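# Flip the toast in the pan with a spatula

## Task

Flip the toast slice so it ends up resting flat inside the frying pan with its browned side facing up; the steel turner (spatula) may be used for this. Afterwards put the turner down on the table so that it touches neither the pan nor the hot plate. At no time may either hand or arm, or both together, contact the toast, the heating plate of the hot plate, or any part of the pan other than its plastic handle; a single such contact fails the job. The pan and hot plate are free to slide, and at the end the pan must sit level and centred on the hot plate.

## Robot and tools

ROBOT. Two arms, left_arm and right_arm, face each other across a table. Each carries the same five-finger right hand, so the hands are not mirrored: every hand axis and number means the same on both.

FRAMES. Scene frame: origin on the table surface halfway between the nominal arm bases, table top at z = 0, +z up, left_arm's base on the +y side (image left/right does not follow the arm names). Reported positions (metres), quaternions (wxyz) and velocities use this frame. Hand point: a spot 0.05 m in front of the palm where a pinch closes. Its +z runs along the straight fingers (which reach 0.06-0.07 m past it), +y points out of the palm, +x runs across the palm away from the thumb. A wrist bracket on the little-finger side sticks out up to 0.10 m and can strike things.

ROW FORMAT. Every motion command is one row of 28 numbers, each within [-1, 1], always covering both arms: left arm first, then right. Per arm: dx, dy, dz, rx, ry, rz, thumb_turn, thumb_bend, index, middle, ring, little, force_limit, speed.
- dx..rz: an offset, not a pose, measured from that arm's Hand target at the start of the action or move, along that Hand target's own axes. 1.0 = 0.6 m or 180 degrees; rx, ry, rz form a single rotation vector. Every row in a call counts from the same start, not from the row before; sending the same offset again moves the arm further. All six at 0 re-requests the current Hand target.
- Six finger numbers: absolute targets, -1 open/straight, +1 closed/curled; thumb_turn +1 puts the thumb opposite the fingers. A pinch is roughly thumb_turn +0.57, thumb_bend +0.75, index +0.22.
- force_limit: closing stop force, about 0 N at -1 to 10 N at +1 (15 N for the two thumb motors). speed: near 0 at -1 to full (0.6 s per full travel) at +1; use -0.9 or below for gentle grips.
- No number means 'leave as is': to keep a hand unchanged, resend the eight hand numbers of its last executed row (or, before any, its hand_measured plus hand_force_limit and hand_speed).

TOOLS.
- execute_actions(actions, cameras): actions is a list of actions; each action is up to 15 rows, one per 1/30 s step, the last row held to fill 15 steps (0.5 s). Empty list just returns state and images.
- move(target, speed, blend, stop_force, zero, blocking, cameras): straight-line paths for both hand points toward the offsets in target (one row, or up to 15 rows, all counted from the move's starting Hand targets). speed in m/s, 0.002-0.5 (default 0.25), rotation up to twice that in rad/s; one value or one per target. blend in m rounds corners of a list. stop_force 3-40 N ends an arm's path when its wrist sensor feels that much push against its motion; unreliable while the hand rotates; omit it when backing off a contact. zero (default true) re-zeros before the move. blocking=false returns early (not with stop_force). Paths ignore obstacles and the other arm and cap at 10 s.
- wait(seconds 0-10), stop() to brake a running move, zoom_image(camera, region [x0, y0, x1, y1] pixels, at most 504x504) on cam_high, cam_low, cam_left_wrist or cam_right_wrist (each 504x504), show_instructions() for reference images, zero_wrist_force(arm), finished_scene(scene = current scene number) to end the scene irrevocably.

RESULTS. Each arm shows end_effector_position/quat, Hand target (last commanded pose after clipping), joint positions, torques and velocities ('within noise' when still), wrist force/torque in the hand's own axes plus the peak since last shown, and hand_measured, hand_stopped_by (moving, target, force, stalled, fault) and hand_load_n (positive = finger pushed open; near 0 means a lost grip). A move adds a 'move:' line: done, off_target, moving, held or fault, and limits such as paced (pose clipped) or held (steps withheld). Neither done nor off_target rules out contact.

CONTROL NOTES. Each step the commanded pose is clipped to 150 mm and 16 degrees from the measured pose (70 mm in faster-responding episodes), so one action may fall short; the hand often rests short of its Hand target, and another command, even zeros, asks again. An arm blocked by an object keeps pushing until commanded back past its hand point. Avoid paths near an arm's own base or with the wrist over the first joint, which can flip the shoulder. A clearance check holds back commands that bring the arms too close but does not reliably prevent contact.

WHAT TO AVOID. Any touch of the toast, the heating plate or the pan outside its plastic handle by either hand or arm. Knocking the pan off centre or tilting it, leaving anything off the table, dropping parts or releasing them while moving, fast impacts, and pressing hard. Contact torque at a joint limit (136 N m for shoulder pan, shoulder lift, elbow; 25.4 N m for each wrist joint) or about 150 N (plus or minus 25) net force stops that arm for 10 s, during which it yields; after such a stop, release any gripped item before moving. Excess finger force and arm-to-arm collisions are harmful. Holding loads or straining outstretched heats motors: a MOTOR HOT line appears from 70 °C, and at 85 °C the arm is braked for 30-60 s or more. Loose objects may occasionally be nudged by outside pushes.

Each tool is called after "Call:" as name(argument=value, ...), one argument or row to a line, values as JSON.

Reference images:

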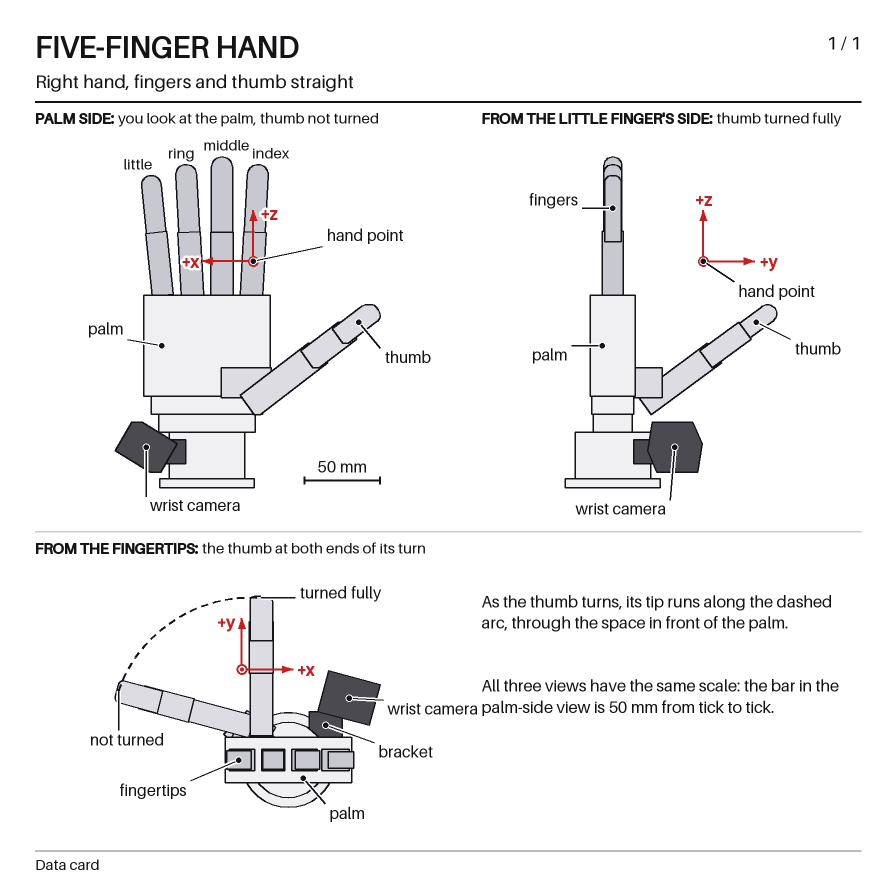

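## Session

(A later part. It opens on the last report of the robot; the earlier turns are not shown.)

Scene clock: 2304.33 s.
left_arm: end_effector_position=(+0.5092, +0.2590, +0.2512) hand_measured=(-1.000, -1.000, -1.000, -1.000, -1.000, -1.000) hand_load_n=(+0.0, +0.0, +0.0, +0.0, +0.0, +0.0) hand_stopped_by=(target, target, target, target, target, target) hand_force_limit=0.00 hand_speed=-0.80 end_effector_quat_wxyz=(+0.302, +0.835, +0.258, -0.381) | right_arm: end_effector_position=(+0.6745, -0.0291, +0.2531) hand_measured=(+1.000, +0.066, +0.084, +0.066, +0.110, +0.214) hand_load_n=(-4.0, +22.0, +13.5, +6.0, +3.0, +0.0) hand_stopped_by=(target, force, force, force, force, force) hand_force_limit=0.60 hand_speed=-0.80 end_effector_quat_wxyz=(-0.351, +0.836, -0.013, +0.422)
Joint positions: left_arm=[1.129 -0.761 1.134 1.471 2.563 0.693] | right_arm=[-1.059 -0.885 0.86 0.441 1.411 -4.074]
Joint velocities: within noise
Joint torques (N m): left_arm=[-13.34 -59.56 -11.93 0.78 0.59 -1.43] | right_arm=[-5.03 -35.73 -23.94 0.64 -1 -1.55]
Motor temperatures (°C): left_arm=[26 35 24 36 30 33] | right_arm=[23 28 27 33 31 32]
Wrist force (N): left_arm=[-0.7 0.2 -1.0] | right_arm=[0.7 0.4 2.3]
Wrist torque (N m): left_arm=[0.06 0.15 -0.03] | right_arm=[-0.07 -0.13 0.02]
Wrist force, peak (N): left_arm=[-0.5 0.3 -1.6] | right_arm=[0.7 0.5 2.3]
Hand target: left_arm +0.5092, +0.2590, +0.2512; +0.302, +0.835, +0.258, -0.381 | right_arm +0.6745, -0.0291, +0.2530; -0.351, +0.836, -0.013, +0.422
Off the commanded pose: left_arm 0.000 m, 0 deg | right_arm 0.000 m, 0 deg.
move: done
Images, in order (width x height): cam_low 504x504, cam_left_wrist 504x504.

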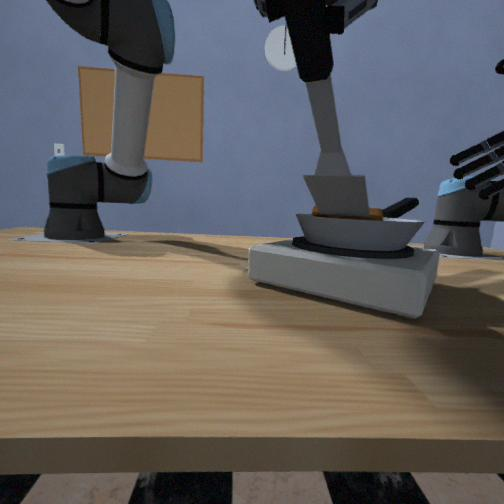

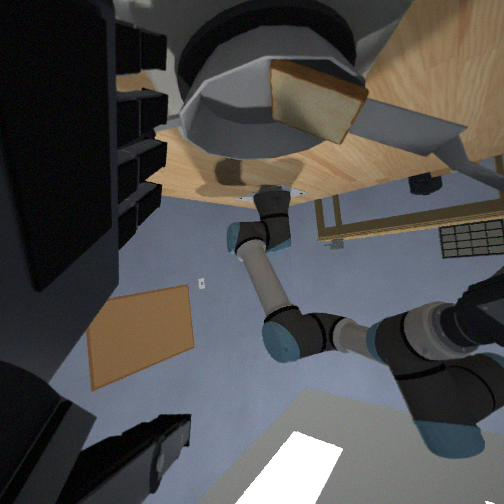

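Call:
move(
  target=[
    [0,0,0,0,0,0,-1,-1,-1,-1,-1,-1,0,-0.8, -0.0119,-0.0107,-0.0048,0,0,0,1,0.8,0.8,0.8,0.8,0.8,0.6,-0.8],
    [0,0,0,0,0,0,-1,-1,-1,-1,-1,-1,0,-0.8, -0.0433,-0.0345,-0.0148,0,0,0,1,0.8,0.8,0.8,0.8,0.8,0.6,-0.8],
  ],
  speed=0.02,
  blend=0.003,
  cameras=["cam_left_wrist","cam_low","cam_high"],
)

Call:
zoom_image(
  camera="cam_low",
  region=[280, 150, 420, 290],
)

Call:
zoom_image(
  camera="cam_left_wrist",
  region=[220, 0, 420, 200],
)

Call:
zoom_image(
  camera="cam_high",
  region=[200, 220, 280, 300],
)

Scene clock: 2331.47 s.
left_arm: end_effector_position=(+0.5092, +0.2590, +0.2512) hand_measured=(-1.000, -1.000, -1.000, -1.000, -1.000, -1.000) hand_load_n=(+0.0, +0.0, +0.0, +0.0, +0.0, +0.0) hand_stopped_by=(target, target, target, target, target, target) hand_force_limit=0.00 hand_speed=-0.80 end_effector_quat_wxyz=(+0.302, +0.835, +0.258, -0.381) | right_arm: end_effector_position=(+0.6456, -0.0103, +0.2508) hand_measured=(+1.000, +0.066, +0.084, +0.066, +0.110, +0.214) hand_load_n=(-4.0, +21.5, +13.5, +6.0, +3.5, +0.0) hand_stopped_by=(target, force, force, force, force, force) hand_force_limit=0.60 hand_speed=-0.80 end_effector_quat_wxyz=(-0.351, +0.836, -0.013, +0.422)
Joint positions: left_arm=[1.129 -0.761 1.134 1.471 2.563 0.693] | right_arm=[-1.009 -0.913 0.912 0.414 1.456 -4.054]
Joint velocities: within noise
Joint torques (N m): left_arm=[-12.84 -58.92 -13.62 0.65 0.81 -1.68] | right_arm=[-7.91 -50.32 -29.57 -1.48 -1.35 1.1]
Motor temperatures (°C): left_arm=[26 35 24 36 30 33] | right_arm=[23 28 27 33 31 32]
Wrist force (N): left_arm=[-0.8 0.2 -1.0] | right_arm=[0.5 0.2 2.2]
Wrist torque (N m): left_arm=[0.06 0.17 -0.04] | right_arm=[-0.09 -0.09 0.02]
Wrist force, peak (N): left_arm=[-0.8 0.3 -1.4] | right_arm=[0.7 0.6 2.4]
Hand target: left_arm +0.5092, +0.2590, +0.2512; +0.302, +0.835, +0.258, -0.381 | right_arm +0.6457, -0.0104, +0.2508; -0.351, +0.836, -0.013, +0.422
Off the commanded pose: left_arm 0.000 m, 0 deg | right_arm 0.000 m, 0 deg.
move: done
Images, in order (width x height): cam_high 504x504, cam_low 504x504, cam_left_wrist 504x504.

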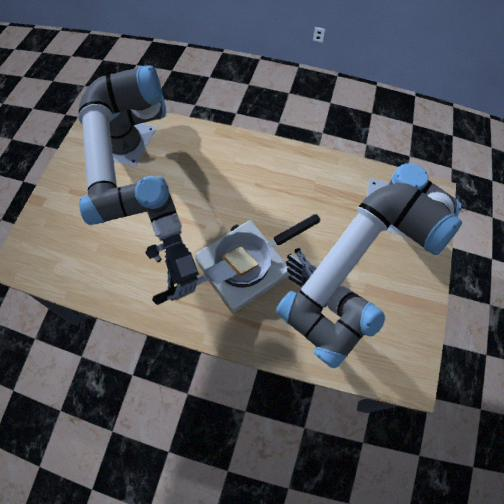

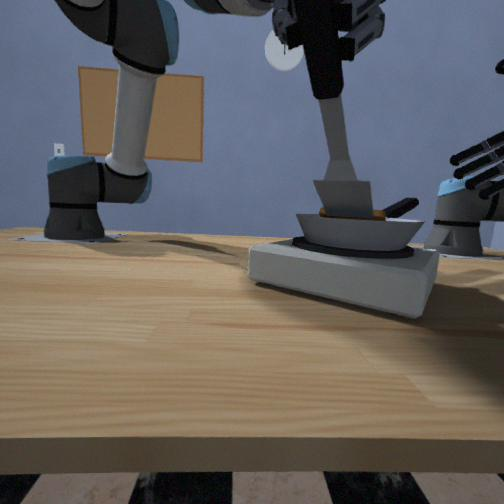

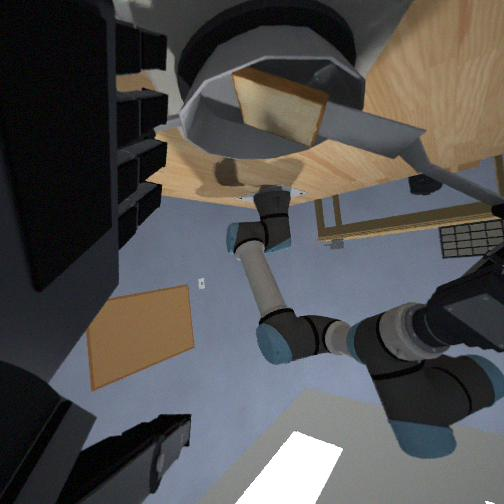

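Scaled by 3.600.

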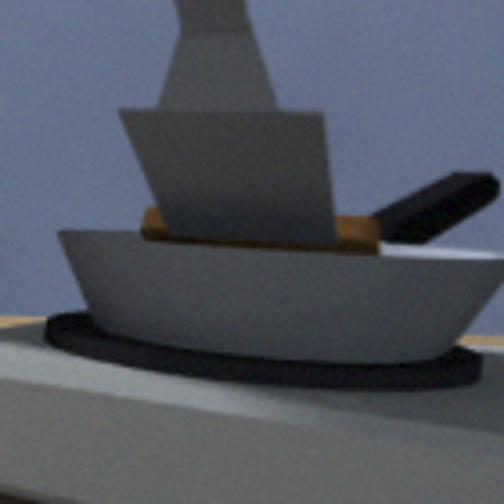

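Scaled by 2.520.

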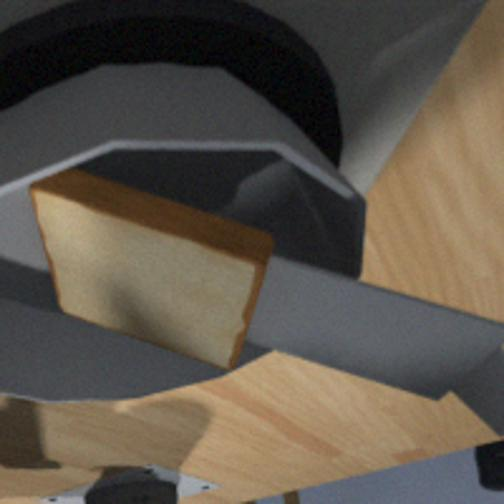

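Scaled by 6.300.

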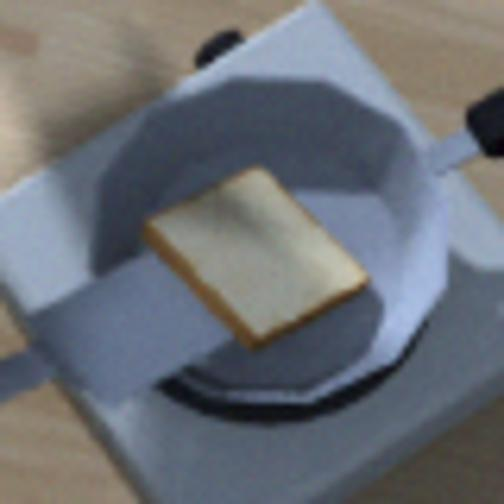

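Call:
move(
  target=[0,0,0,0,0,0,-1,-1,-1,-1,-1,-1,0,-0.8, -0.0487,-0.0376,-0.0161,0,0,0,1,0.8,0.8,0.8,0.8,0.8,0.6,-0.8],
  speed=0.025,
  cameras=["cam_left_wrist","cam_low","cam_high"],
)

Call:
zoom_image(
  camera="cam_left_wrist",
  region=[180, 0, 380, 200],
)

Call:
zoom_image(
  camera="cam_high",
  region=[200, 220, 280, 300],
)

Scene clock: 2344.90 s.
left_arm: end_effector_position=(+0.5092, +0.2590, +0.2512) hand_measured=(-1.000, -1.000, -1.000, -1.000, -1.000, -1.000) hand_load_n=(+0.0, +0.0, +0.0, +0.0, +0.0, +0.0) hand_stopped_by=(target, target, target, target, target, target) hand_force_limit=0.00 hand_speed=-0.80 end_effector_quat_wxyz=(+0.302, +0.835, +0.258, -0.381) | right_arm: end_effector_position=(+0.6137, +0.0104, +0.2478) hand_measured=(+1.000, +0.066, +0.084, +0.066, +0.110, +0.214) hand_load_n=(-3.5, +21.5, +13.5, +6.0, +3.0, +0.0) hand_stopped_by=(target, force, force, force, force, force) hand_force_limit=0.60 hand_speed=-0.80 end_effector_quat_wxyz=(-0.351, +0.836, -0.013, +0.422)
Joint positions: left_arm=[1.129 -0.761 1.134 1.471 2.563 0.693] | right_arm=[-0.952 -0.936 0.957 0.39 1.509 -4.03]
Joint velocities: within noise
Joint torques (N m): left_arm=[-12.74 -59.7 -13.79 0.72 1.09 -1.77] | right_arm=[-7.15 -50.6 -28.51 -1.54 -1.51 0.61]
Motor temperatures (°C): left_arm=[26 35 24 36 30 33] | right_arm=[23 28 27 33 31 32]
Wrist force (N): left_arm=[-0.6 0.0 -1.3] | right_arm=[0.5 0.3 2.1]
Wrist torque (N m): left_arm=[0.03 0.15 -0.03] | right_arm=[-0.08 -0.09 0.01]
Wrist force, peak (N): left_arm=[-0.7 0.1 -1.4] | right_arm=[0.6 0.7 2.6]
Hand target: left_arm +0.5092, +0.2590, +0.2512; +0.302, +0.835, +0.258, -0.381 | right_arm +0.6138, +0.0103, +0.2478; -0.351, +0.836, -0.013, +0.422
Off the commanded pose: left_arm 0.000 m, 0 deg | right_arm 0.000 m, 0 deg.
move: done
Images, in order (width x height): cam_high 504x504, cam_low 504x504, cam_left_wrist 504x504.

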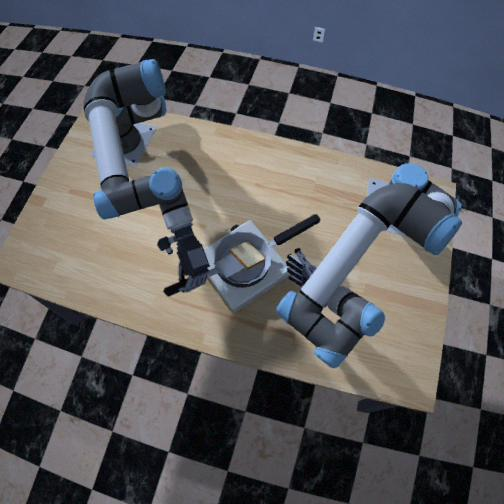

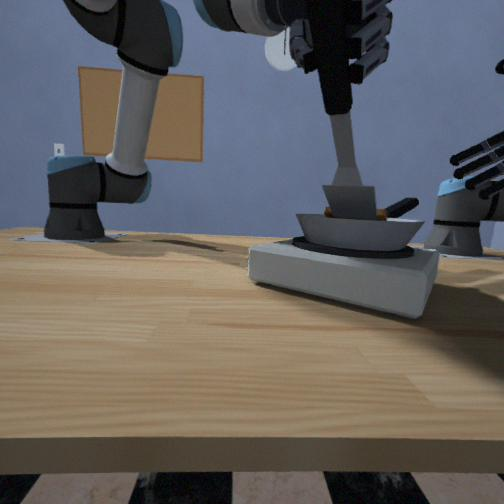

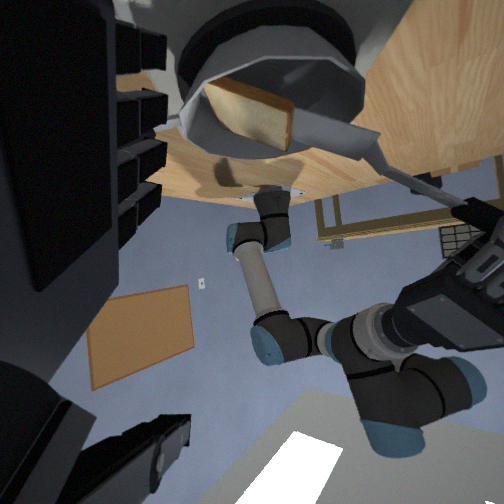

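Scaled by 2.520.

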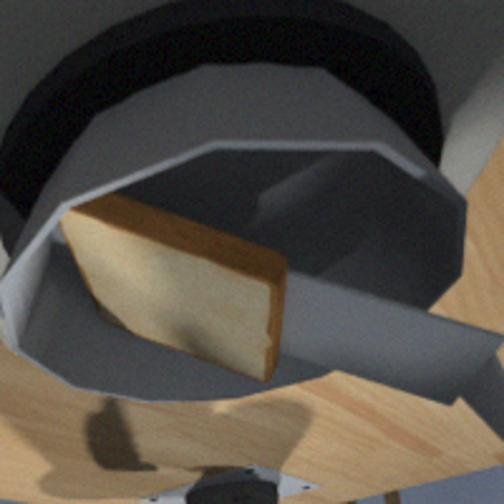

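Scaled by 6.300.

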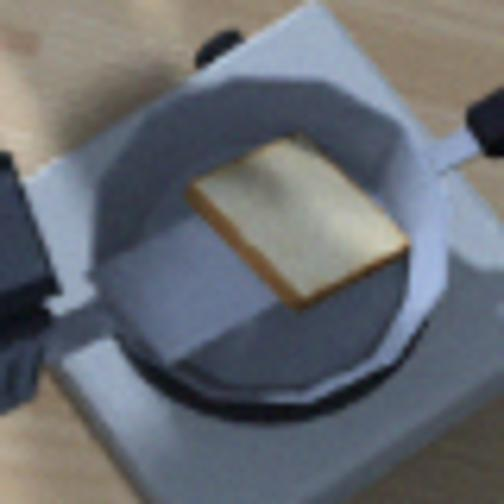

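Call:
move(
  target=[0,0,0,0,0,0,-1,-1,-1,-1,-1,-1,0,-0.8, -0.0190,-0.0171,-0.0076,0,0,0,1,0.8,0.8,0.8,0.8,0.8,0.6,-0.8],
  speed=0.02,
  stop_force=5,
  cameras=["cam_left_wrist","cam_low","cam_high"],
)

Call:
zoom_image(
  camera="cam_left_wrist",
  region=[160, 0, 360, 200],
)

Call:
zoom_image(
  camera="cam_high",
  region=[200, 220, 280, 300],
)

Scene clock: 2361.40 s.
left_arm: end_effector_position=(+0.5092, +0.2590, +0.2512) hand_measured=(-1.000, -1.000, -1.000, -1.000, -1.000, -1.000) hand_load_n=(+0.0, +0.0, +0.0, +0.0, +0.0, +0.0) hand_stopped_by=(target, target, target, target, target, target) hand_force_limit=0.00 hand_speed=-0.80 end_effector_quat_wxyz=(+0.302, +0.835, +0.258, -0.381) | right_arm: end_effector_position=(+0.6004, +0.0191, +0.2479) hand_measured=(+1.000, +0.066, +0.084, +0.066, +0.110, +0.214) hand_load_n=(-4.0, +21.5, +13.5, +6.0, +3.0, +0.0) hand_stopped_by=(target, force, force, force, force, force) hand_force_limit=0.60 hand_speed=-0.80 end_effector_quat_wxyz=(-0.351, +0.836, -0.013, +0.422)
Joint positions: left_arm=[1.129 -0.761 1.134 1.471 2.563 0.693] | right_arm=[-0.928 -0.943 0.969 0.385 1.531 -4.021]
Joint velocities: within noise
Joint torques (N m): left_arm=[-13.28 -58.24 -14.62 0.57 1.72 -1.51] | right_arm=[-8.31 -34.88 -32.66 1.22 -1.76 -2.07]
Motor temperatures (°C): left_arm=[26 35 24 36 30 33] | right_arm=[23 28 27 33 31 32]
Wrist force (N): left_arm=[-0.3 0.4 -1.0] | right_arm=[0.6 0.1 2.2]
Wrist torque (N m): left_arm=[0.09 0.10 0.00] | right_arm=[-0.11 -0.10 0.01]
Wrist force, peak (N): left_arm=[-0.6 0.4 -1.4] | right_arm=[1.2 0.6 2.3]
Hand target: left_arm +0.5092, +0.2590, +0.2512; +0.302, +0.835, +0.258, -0.381 | right_arm +0.6004, +0.0191, +0.2478; -0.351, +0.836, -0.013, +0.422
Off the commanded pose: left_arm 0.000 m, 0 deg | right_arm 0.000 m, 0 deg.
move: done
Images, in order (width x height): cam_high 504x504, cam_low 504x504, cam_left_wrist 504x504.

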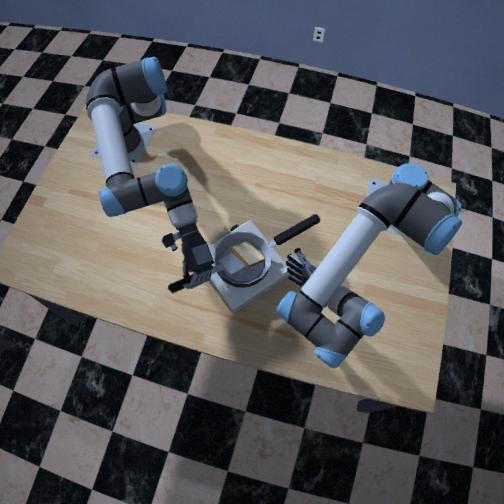

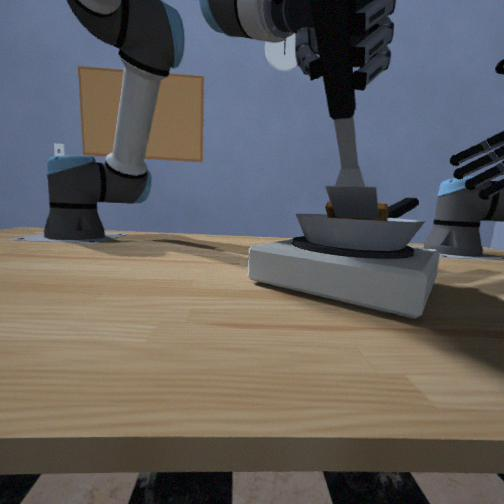

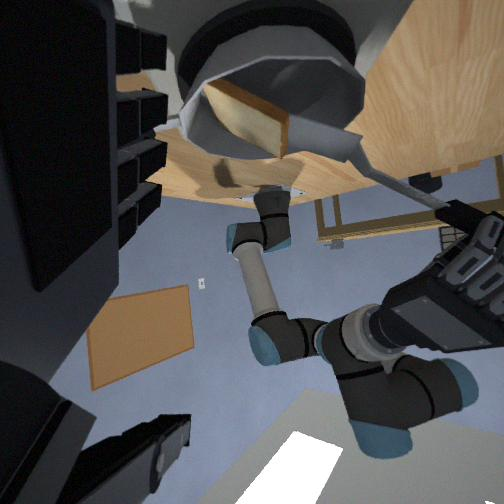

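Scaled by 2.520.

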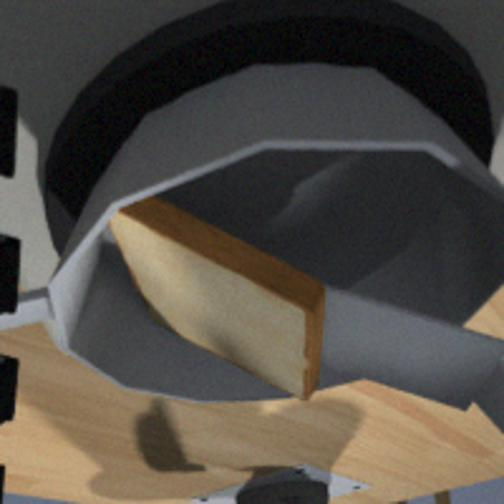

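Scaled by 6.300.

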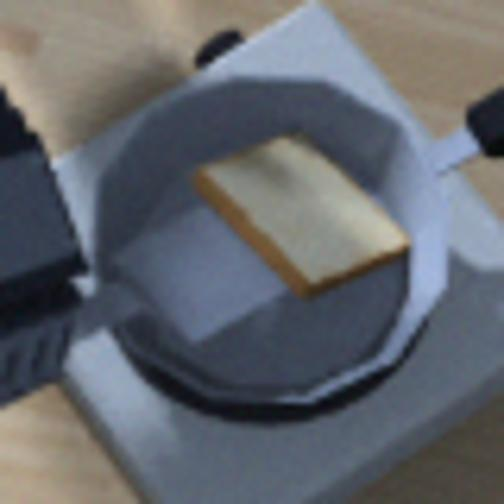

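Call:
move(
  target=[
    [0,0,0,0,0,0,-1,-1,-1,-1,-1,-1,0,-0.8, 0.0044,-0.0206,-0.0118,0,0,0,1,0.8,0.8,0.8,0.8,0.8,0.6,-0.8],
    [0,0,0,0,0,0,-1,-1,-1,-1,-1,-1,0,-0.8, -0.0006,-0.0475,-0.0263,0,0,0,1,0.8,0.8,0.8,0.8,0.8,0.6,-0.8],
  ],
  speed=0.02,
  blend=0.003,
  cameras=["cam_left_wrist","cam_low","cam_high"],
)

Call:
zoom_image(
  camera="cam_left_wrist",
  region=[160, 0, 360, 200],
)

Call:
zoom_image(
  camera="cam_low",
  region=[280, 130, 420, 270],
)

Call:
zoom_image(
  camera="cam_high",
  region=[200, 220, 280, 300],
)

Scene clock: 2379.63 s.
left_arm: end_effector_position=(+0.5092, +0.2590, +0.2512) hand_measured=(-1.000, -1.000, -1.000, -1.000, -1.000, -1.000) hand_load_n=(+0.0, +0.0, +0.0, +0.0, +0.0, +0.0) hand_stopped_by=(target, target, target, target, target, target) hand_force_limit=0.00 hand_speed=-0.80 end_effector_quat_wxyz=(+0.302, +0.835, +0.258, -0.381) | right_arm: end_effector_position=(+0.5809, +0.0317, +0.2710) hand_measured=(+1.000, +0.066, +0.084, +0.066, +0.110, +0.214) hand_load_n=(-4.0, +21.5, +13.5, +6.0, +3.0, +0.0) hand_stopped_by=(target, force, force, force, force, force) hand_force_limit=0.60 hand_speed=-0.80 end_effector_quat_wxyz=(-0.351, +0.836, -0.013, +0.422)
Joint positions: left_arm=[1.129 -0.761 1.134 1.471 2.563 0.693] | right_arm=[-0.891 -0.952 0.924 0.438 1.565 -4.006]
Joint velocities: within noise
Joint torques (N m): left_arm=[-12.85 -58.45 -14.53 0.87 2.15 -1.56] | right_arm=[-7.05 -55.57 -20.94 -0.55 -0.48 1.77]
Motor temperatures (°C): left_arm=[26 36 24 36 30 33] | right_arm=[23 28 27 33 30 32]
Wrist force (N): left_arm=[-0.4 0.2 -1.0] | right_arm=[0.7 0.2 2.1]
Wrist torque (N m): left_arm=[0.05 0.10 -0.01] | right_arm=[-0.10 -0.11 0.03]
Wrist force, peak (N): left_arm=[-0.5 0.3 -1.5] | right_arm=[1.0 0.4 2.4]
Hand target: left_arm +0.5092, +0.2590, +0.2512; +0.302, +0.835, +0.258, -0.381 | right_arm +0.5811, +0.0316, +0.2709; -0.351, +0.836, -0.013, +0.422
Off the commanded pose: left_arm 0.000 m, 0 deg | right_arm 0.000 m, 0 deg.
move: done
Images, in order (width x height): cam_high 504x504, cam_low 504x504, cam_left_wrist 504x504.

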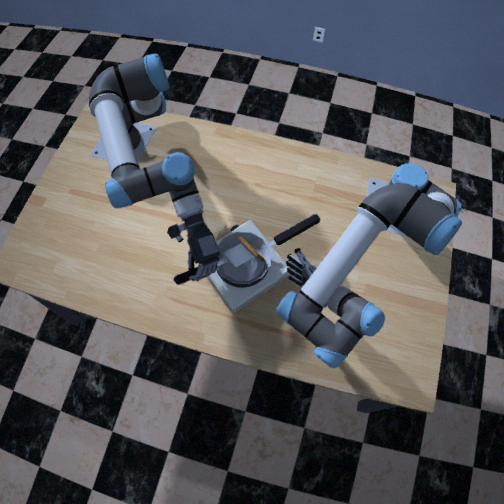

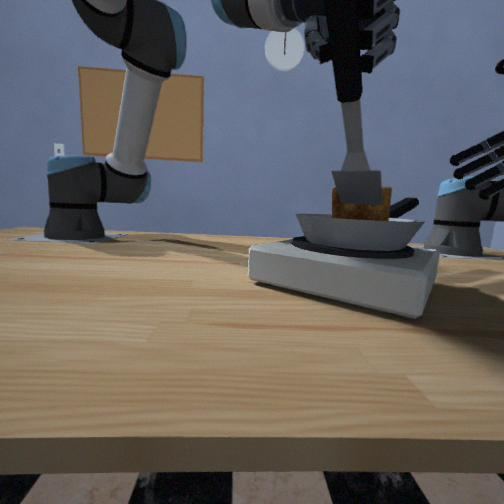

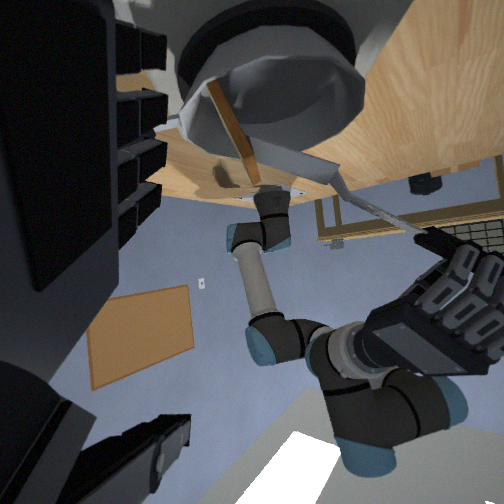

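Scaled by 2.520.

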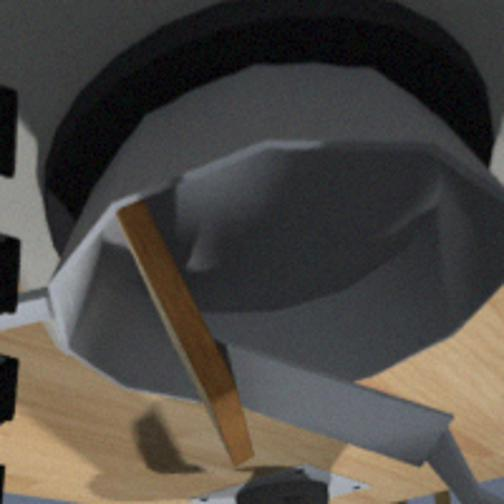

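Scaled by 3.600.

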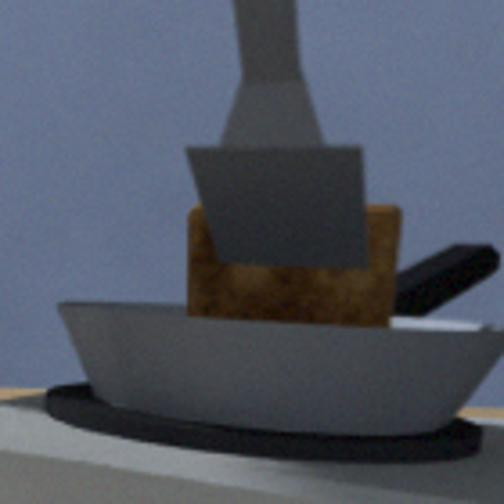

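Scaled by 6.300.

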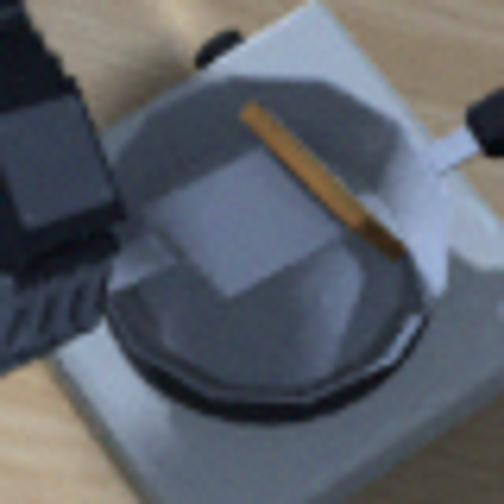

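Call:
wait(
  seconds=0.1,
)

Call:
zoom_image(
  camera="cam_left_wrist",
  region=[160, 0, 360, 200],
)

Call:
zoom_image(
  camera="cam_high",
  region=[200, 220, 280, 300],
)

Call:
zoom_image(
  camera="cam_low",
  region=[260, 80, 440, 260],
)

Scene clock: 2403.50 s.
left_arm: end_effector_position=(+0.5092, +0.2590, +0.2512) hand_measured=(-1.000, -1.000, -1.000, -1.000, -1.000, -1.000) hand_load_n=(+0.0, +0.0, +0.0, +0.0, +0.0, +0.0) hand_stopped_by=(target, target, target, target, target, target) hand_force_limit=0.00 hand_speed=-0.80 end_effector_quat_wxyz=(+0.302, +0.835, +0.258, -0.381) | right_arm: end_effector_position=(+0.5811, +0.0316, +0.2709) hand_measured=(+1.000, +0.066, +0.084, +0.066, +0.110, +0.214) hand_load_n=(-4.0, +21.5, +13.5, +6.0, +3.0, +0.0) hand_stopped_by=(target, force, force, force, force, force) hand_force_limit=0.60 hand_speed=-0.80 end_effector_quat_wxyz=(-0.351, +0.836, -0.013, +0.422)
Joint positions: left_arm=[1.129 -0.761 1.134 1.471 2.563 0.693] | right_arm=[-0.892 -0.952 0.924 0.438 1.564 -4.006]
Joint velocities: within noise
Joint torques (N m): left_arm=[-11.36 -57.84 -15.01 0.52 2.13 -1.51] | right_arm=[-7.83 -33.71 -13.23 -2.56 -1.61 -2.09]
Motor temperatures (°C): left_arm=[26 36 24 36 30 33] | right_arm=[23 28 27 33 30 32]
Wrist force (N): left_arm=[-0.6 0.2 -1.0] | right_arm=[1.0 0.2 2.2]
Wrist torque (N m): left_arm=[0.04 0.13 -0.02] | right_arm=[-0.10 -0.13 0.05]
Wrist force, peak (N): left_arm=[-0.8 0.2 -1.5] | right_arm=[0.7 0.4 2.6]
Hand target: left_arm +0.5092, +0.2590, +0.2512; +0.302, +0.835, +0.258, -0.381 | right_arm +0.5811, +0.0316, +0.2709; -0.351, +0.836, -0.013, +0.422
Off the commanded pose: left_arm 0.000 m, 0 deg | right_arm 0.000 m, 0 deg.
wait: 0.10 s; at rest from the start

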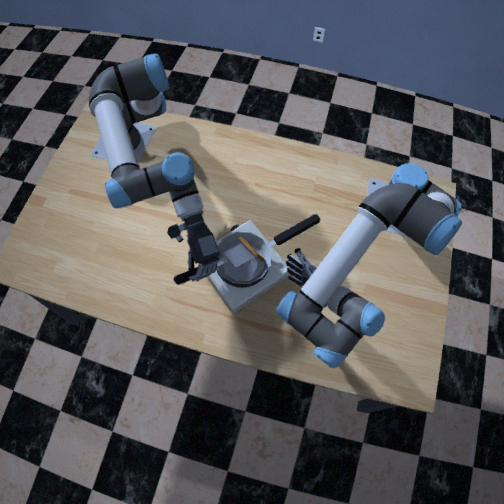

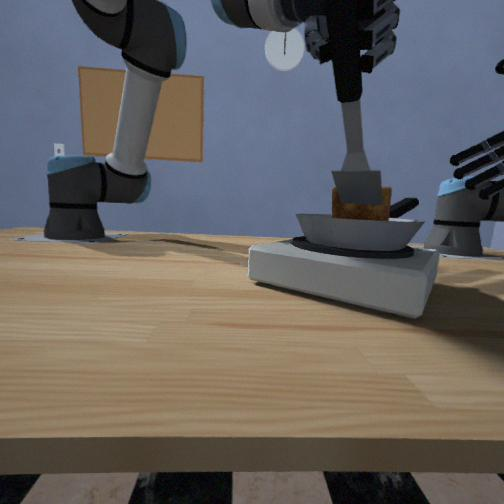

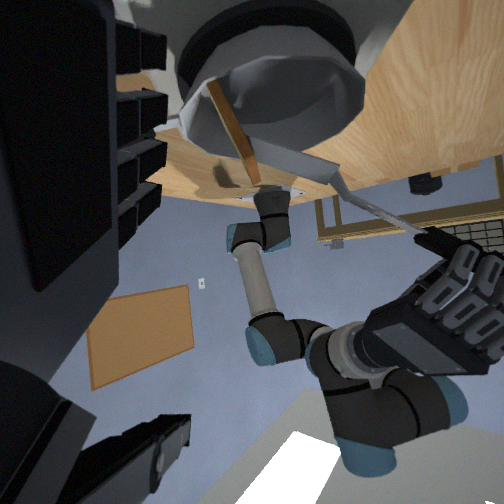

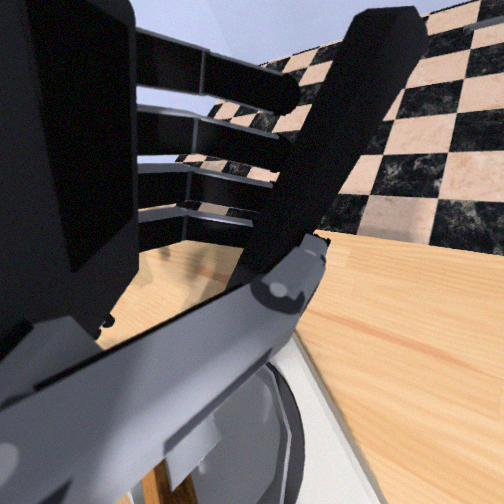

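Scaled by 2.520.

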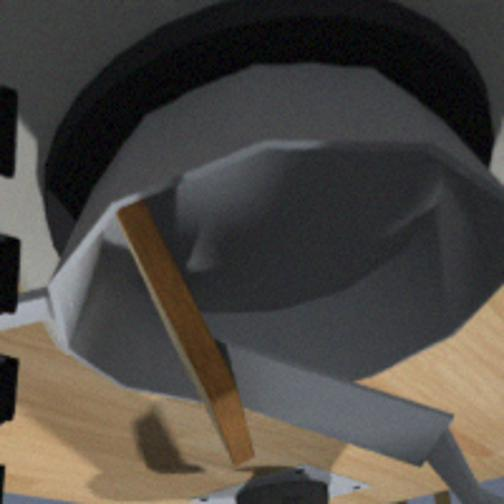

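Scaled by 6.300.

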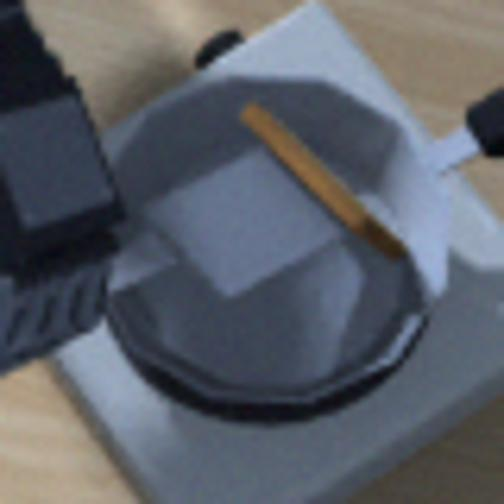

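Scaled by 2.800.

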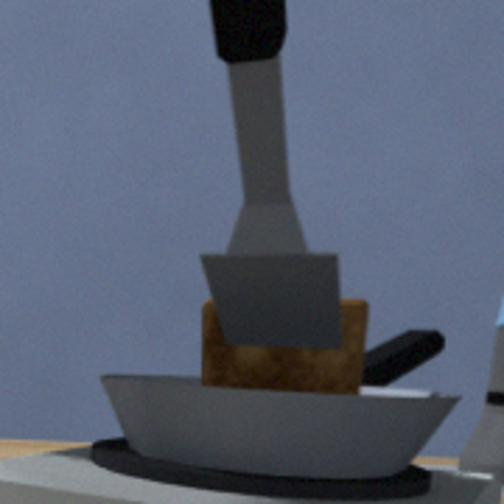

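Call:
move(
  target=[0,0,0,0,0,0,-1,-1,-1,-1,-1,-1,0,-0.8,-0.008407,-0.013678,-0.006762,0,0,0,1,0.8,0.8,0.8,0.8,0.8,0.6,-0.8],
  speed=0.03,
)

Call:
zoom_image(
  camera="cam_left_wrist",
  region=[160, 0, 360, 200],
)

Call:
zoom_image(
  camera="cam_low",
  region=[260, 80, 440, 260],
)

Scene clock: 2411.67 s.
left_arm: end_effector_position=(+0.5092, +0.2590, +0.2512) hand_measured=(-1.000, -1.000, -1.000, -1.000, -1.000, -1.000) hand_load_n=(+0.0, +0.0, +0.0, +0.0, +0.0, +0.0) hand_stopped_by=(target, target, target, target, target, target) hand_force_limit=0.00 hand_speed=-0.80 end_effector_quat_wxyz=(+0.302, +0.835, +0.258, -0.381) | right_arm: end_effector_position=(+0.5726, +0.0371, +0.2739) hand_measured=(+1.000, +0.066, +0.084, +0.066, +0.110, +0.214) hand_load_n=(-4.0, +21.5, +13.5, +5.5, +3.0, +0.0) hand_stopped_by=(target, force, force, force, force, force) hand_force_limit=0.60 hand_speed=-0.80 end_effector_quat_wxyz=(-0.351, +0.836, -0.013, +0.422)
Joint positions: left_arm=[1.129 -0.761 1.134 1.471 2.563 0.693] | right_arm=[-0.875 -0.954 0.92 0.444 1.579 -4]
Joint velocities: within noise
Joint torques (N m): left_arm=[-12.1 -58.85 -16.74 0.64 2.12 -1.32] | right_arm=[-11.94 -55.49 -28.57 0.3 -1.43 0.9]
Motor temperatures (°C): left_arm=[26 36 24 36 30 33] | right_arm=[23 28 27 33 30 32]
Wrist force (N): left_arm=[-0.4 0.2 -1.0] | right_arm=[0.5 0.2 2.3]
Wrist torque (N m): left_arm=[0.05 0.11 -0.02] | right_arm=[-0.09 -0.09 0.03]
Wrist force, peak (N): left_arm=[-0.7 0.3 -1.5] | right_arm=[1.0 0.2 2.6]
Hand target: left_arm +0.5092, +0.2590, +0.2512; +0.302, +0.835, +0.258, -0.381 | right_arm +0.5727, +0.0370, +0.2739; -0.351, +0.836, -0.013, +0.422
Off the commanded pose: left_arm 0.000 m, 0 deg | right_arm 0.000 m, 0 deg.
move: done

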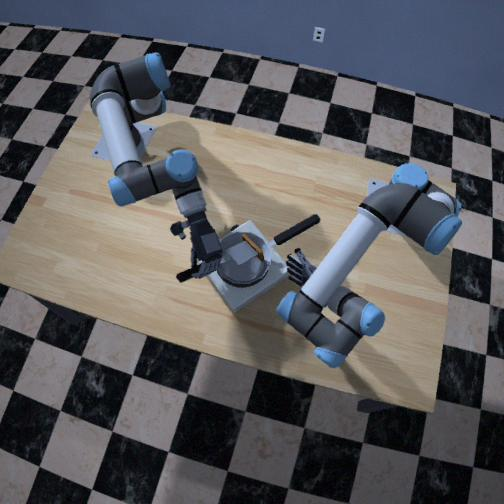

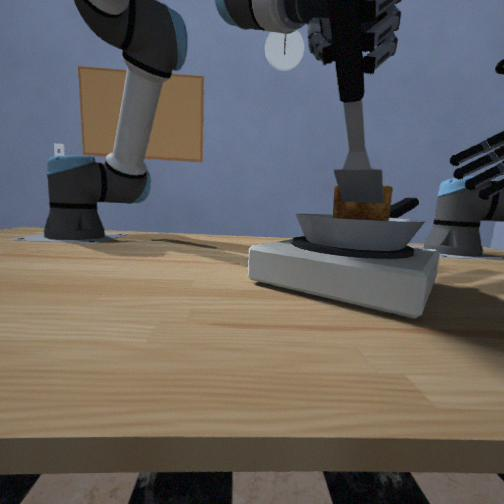

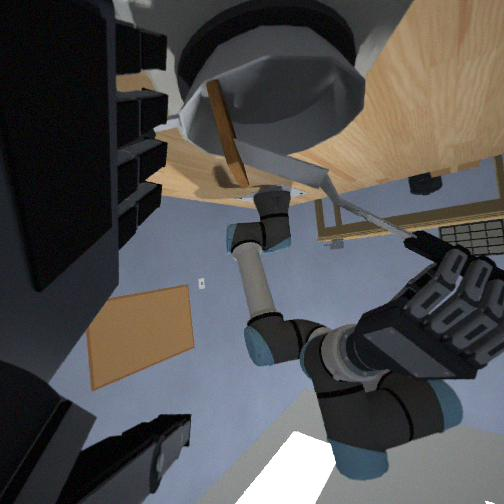

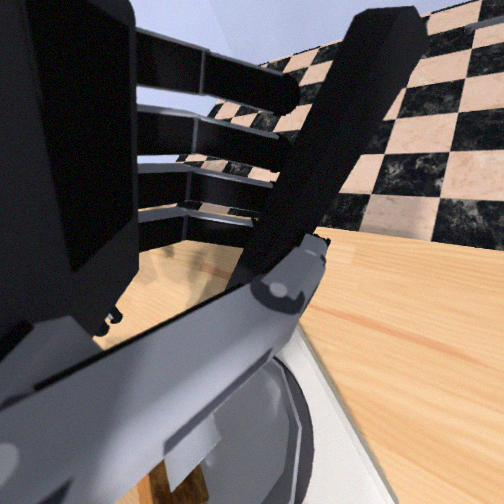

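Scaled by 2.520.

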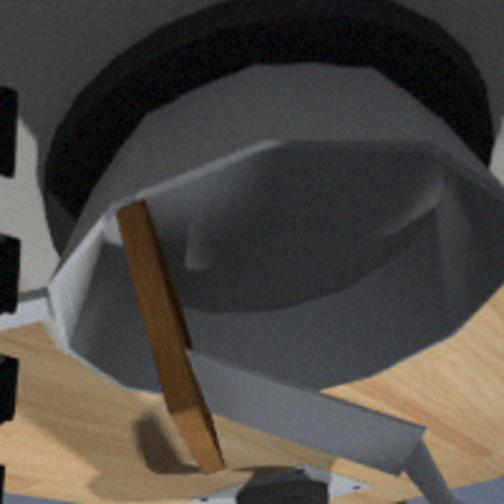

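Scaled by 2.800.

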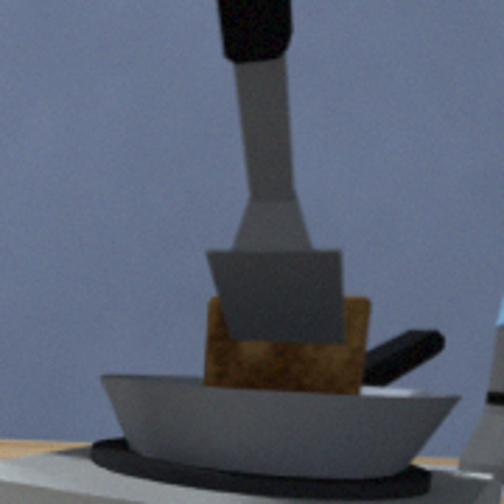

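Call:
move(
  target=[0,0,0,0,0,0,-1,-1,-1,-1,-1,-1,0,-0.8,-0.011946,-0.01482,-0.007052,0,0,0,1,0.8,0.8,0.8,0.8,0.8,0.6,-0.8],
  speed=0.025,
)

Call:
zoom_image(
  camera="cam_left_wrist",
  region=[160, 0, 360, 200],
)

Call:
zoom_image(
  camera="cam_low",
  region=[260, 80, 440, 260],
)

Scene clock: 2419.67 s.
left_arm: end_effector_position=(+0.5092, +0.2590, +0.2512) hand_measured=(-1.000, -1.000, -1.000, -1.000, -1.000, -1.000) hand_load_n=(+0.0, +0.0, +0.0, +0.0, +0.0, +0.0) hand_stopped_by=(target, target, target, target, target, target) hand_force_limit=0.00 hand_speed=-0.80 end_effector_quat_wxyz=(+0.302, +0.835, +0.258, -0.381) | right_arm: end_effector_position=(+0.5625, +0.0436, +0.2759) hand_measured=(+1.000, +0.066, +0.084, +0.066, +0.110, +0.214) hand_load_n=(-4.0, +21.5, +13.5, +5.5, +3.5, +0.0) hand_stopped_by=(target, force, force, force, force, force) hand_force_limit=0.60 hand_speed=-0.80 end_effector_quat_wxyz=(-0.351, +0.836, -0.013, +0.422)
Joint positions: left_arm=[1.129 -0.761 1.134 1.471 2.563 0.693] | right_arm=[-0.856 -0.957 0.92 0.448 1.597 -3.992]
Joint velocities: within noise
Joint torques (N m): left_arm=[-11.89 -59.2 -17.21 1 2.45 -1.54] | right_arm=[-9.08 -56.01 -32.26 1.05 -1.58 0.47]
Motor temperatures (°C): left_arm=[26 36 24 36 30 33] | right_arm=[23 28 27 33 30 32]
Wrist force (N): left_arm=[-0.4 -0.1 -1.1] | right_arm=[0.7 0.4 2.6]
Wrist torque (N m): left_arm=[0.01 0.12 -0.03] | right_arm=[-0.09 -0.12 0.06]
Wrist force, peak (N): left_arm=[-0.6 0.3 -1.6] | right_arm=[1.2 0.8 2.7]
Hand target: left_arm +0.5092, +0.2590, +0.2512; +0.302, +0.835, +0.258, -0.381 | right_arm +0.5626, +0.0436, +0.2759; -0.351, +0.836, -0.013, +0.422
Off the commanded pose: left_arm 0.000 m, 0 deg | right_arm 0.000 m, 0 deg.
move: done

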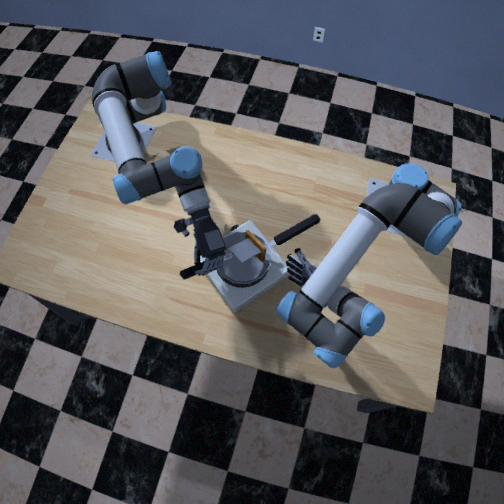

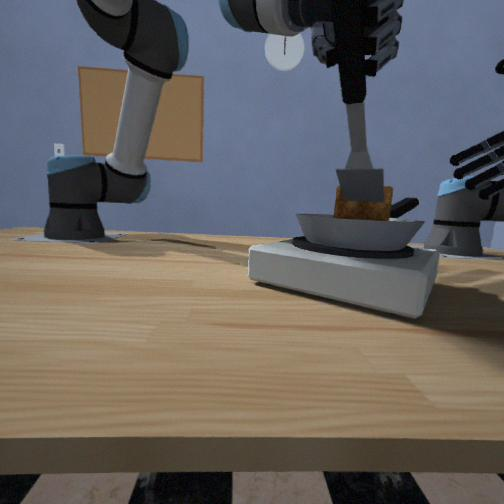

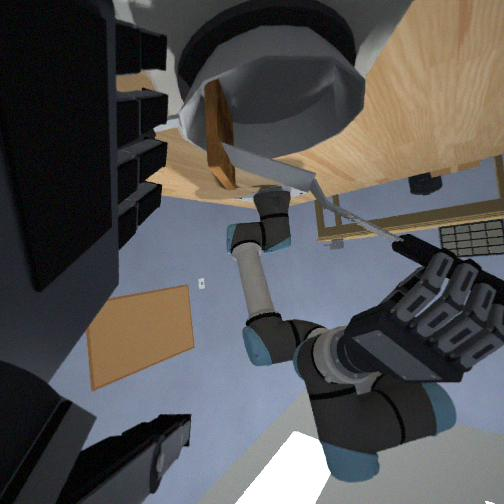

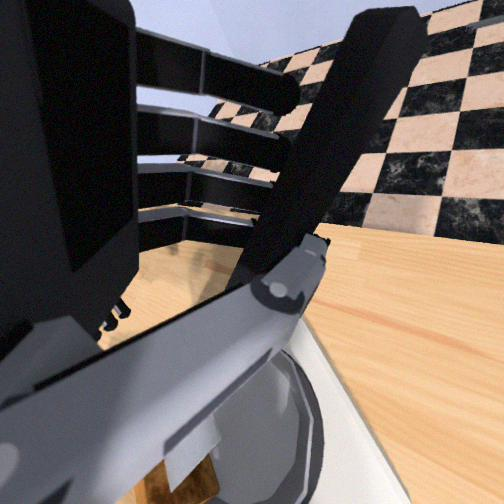

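Scaled by 2.520.

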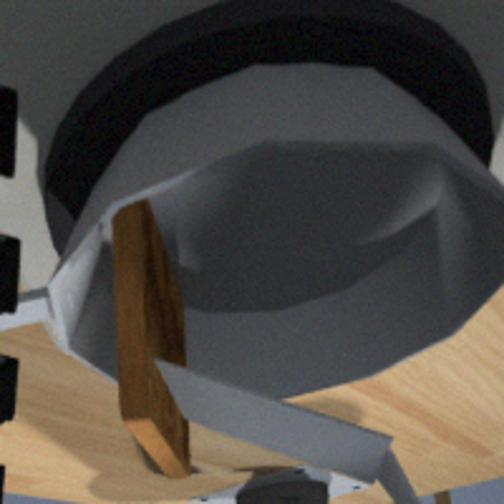

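Scaled by 2.800.

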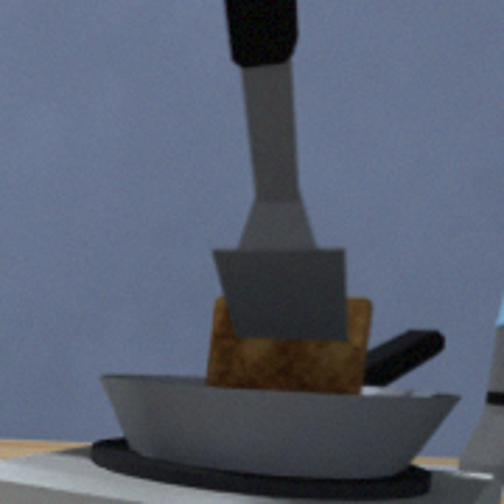

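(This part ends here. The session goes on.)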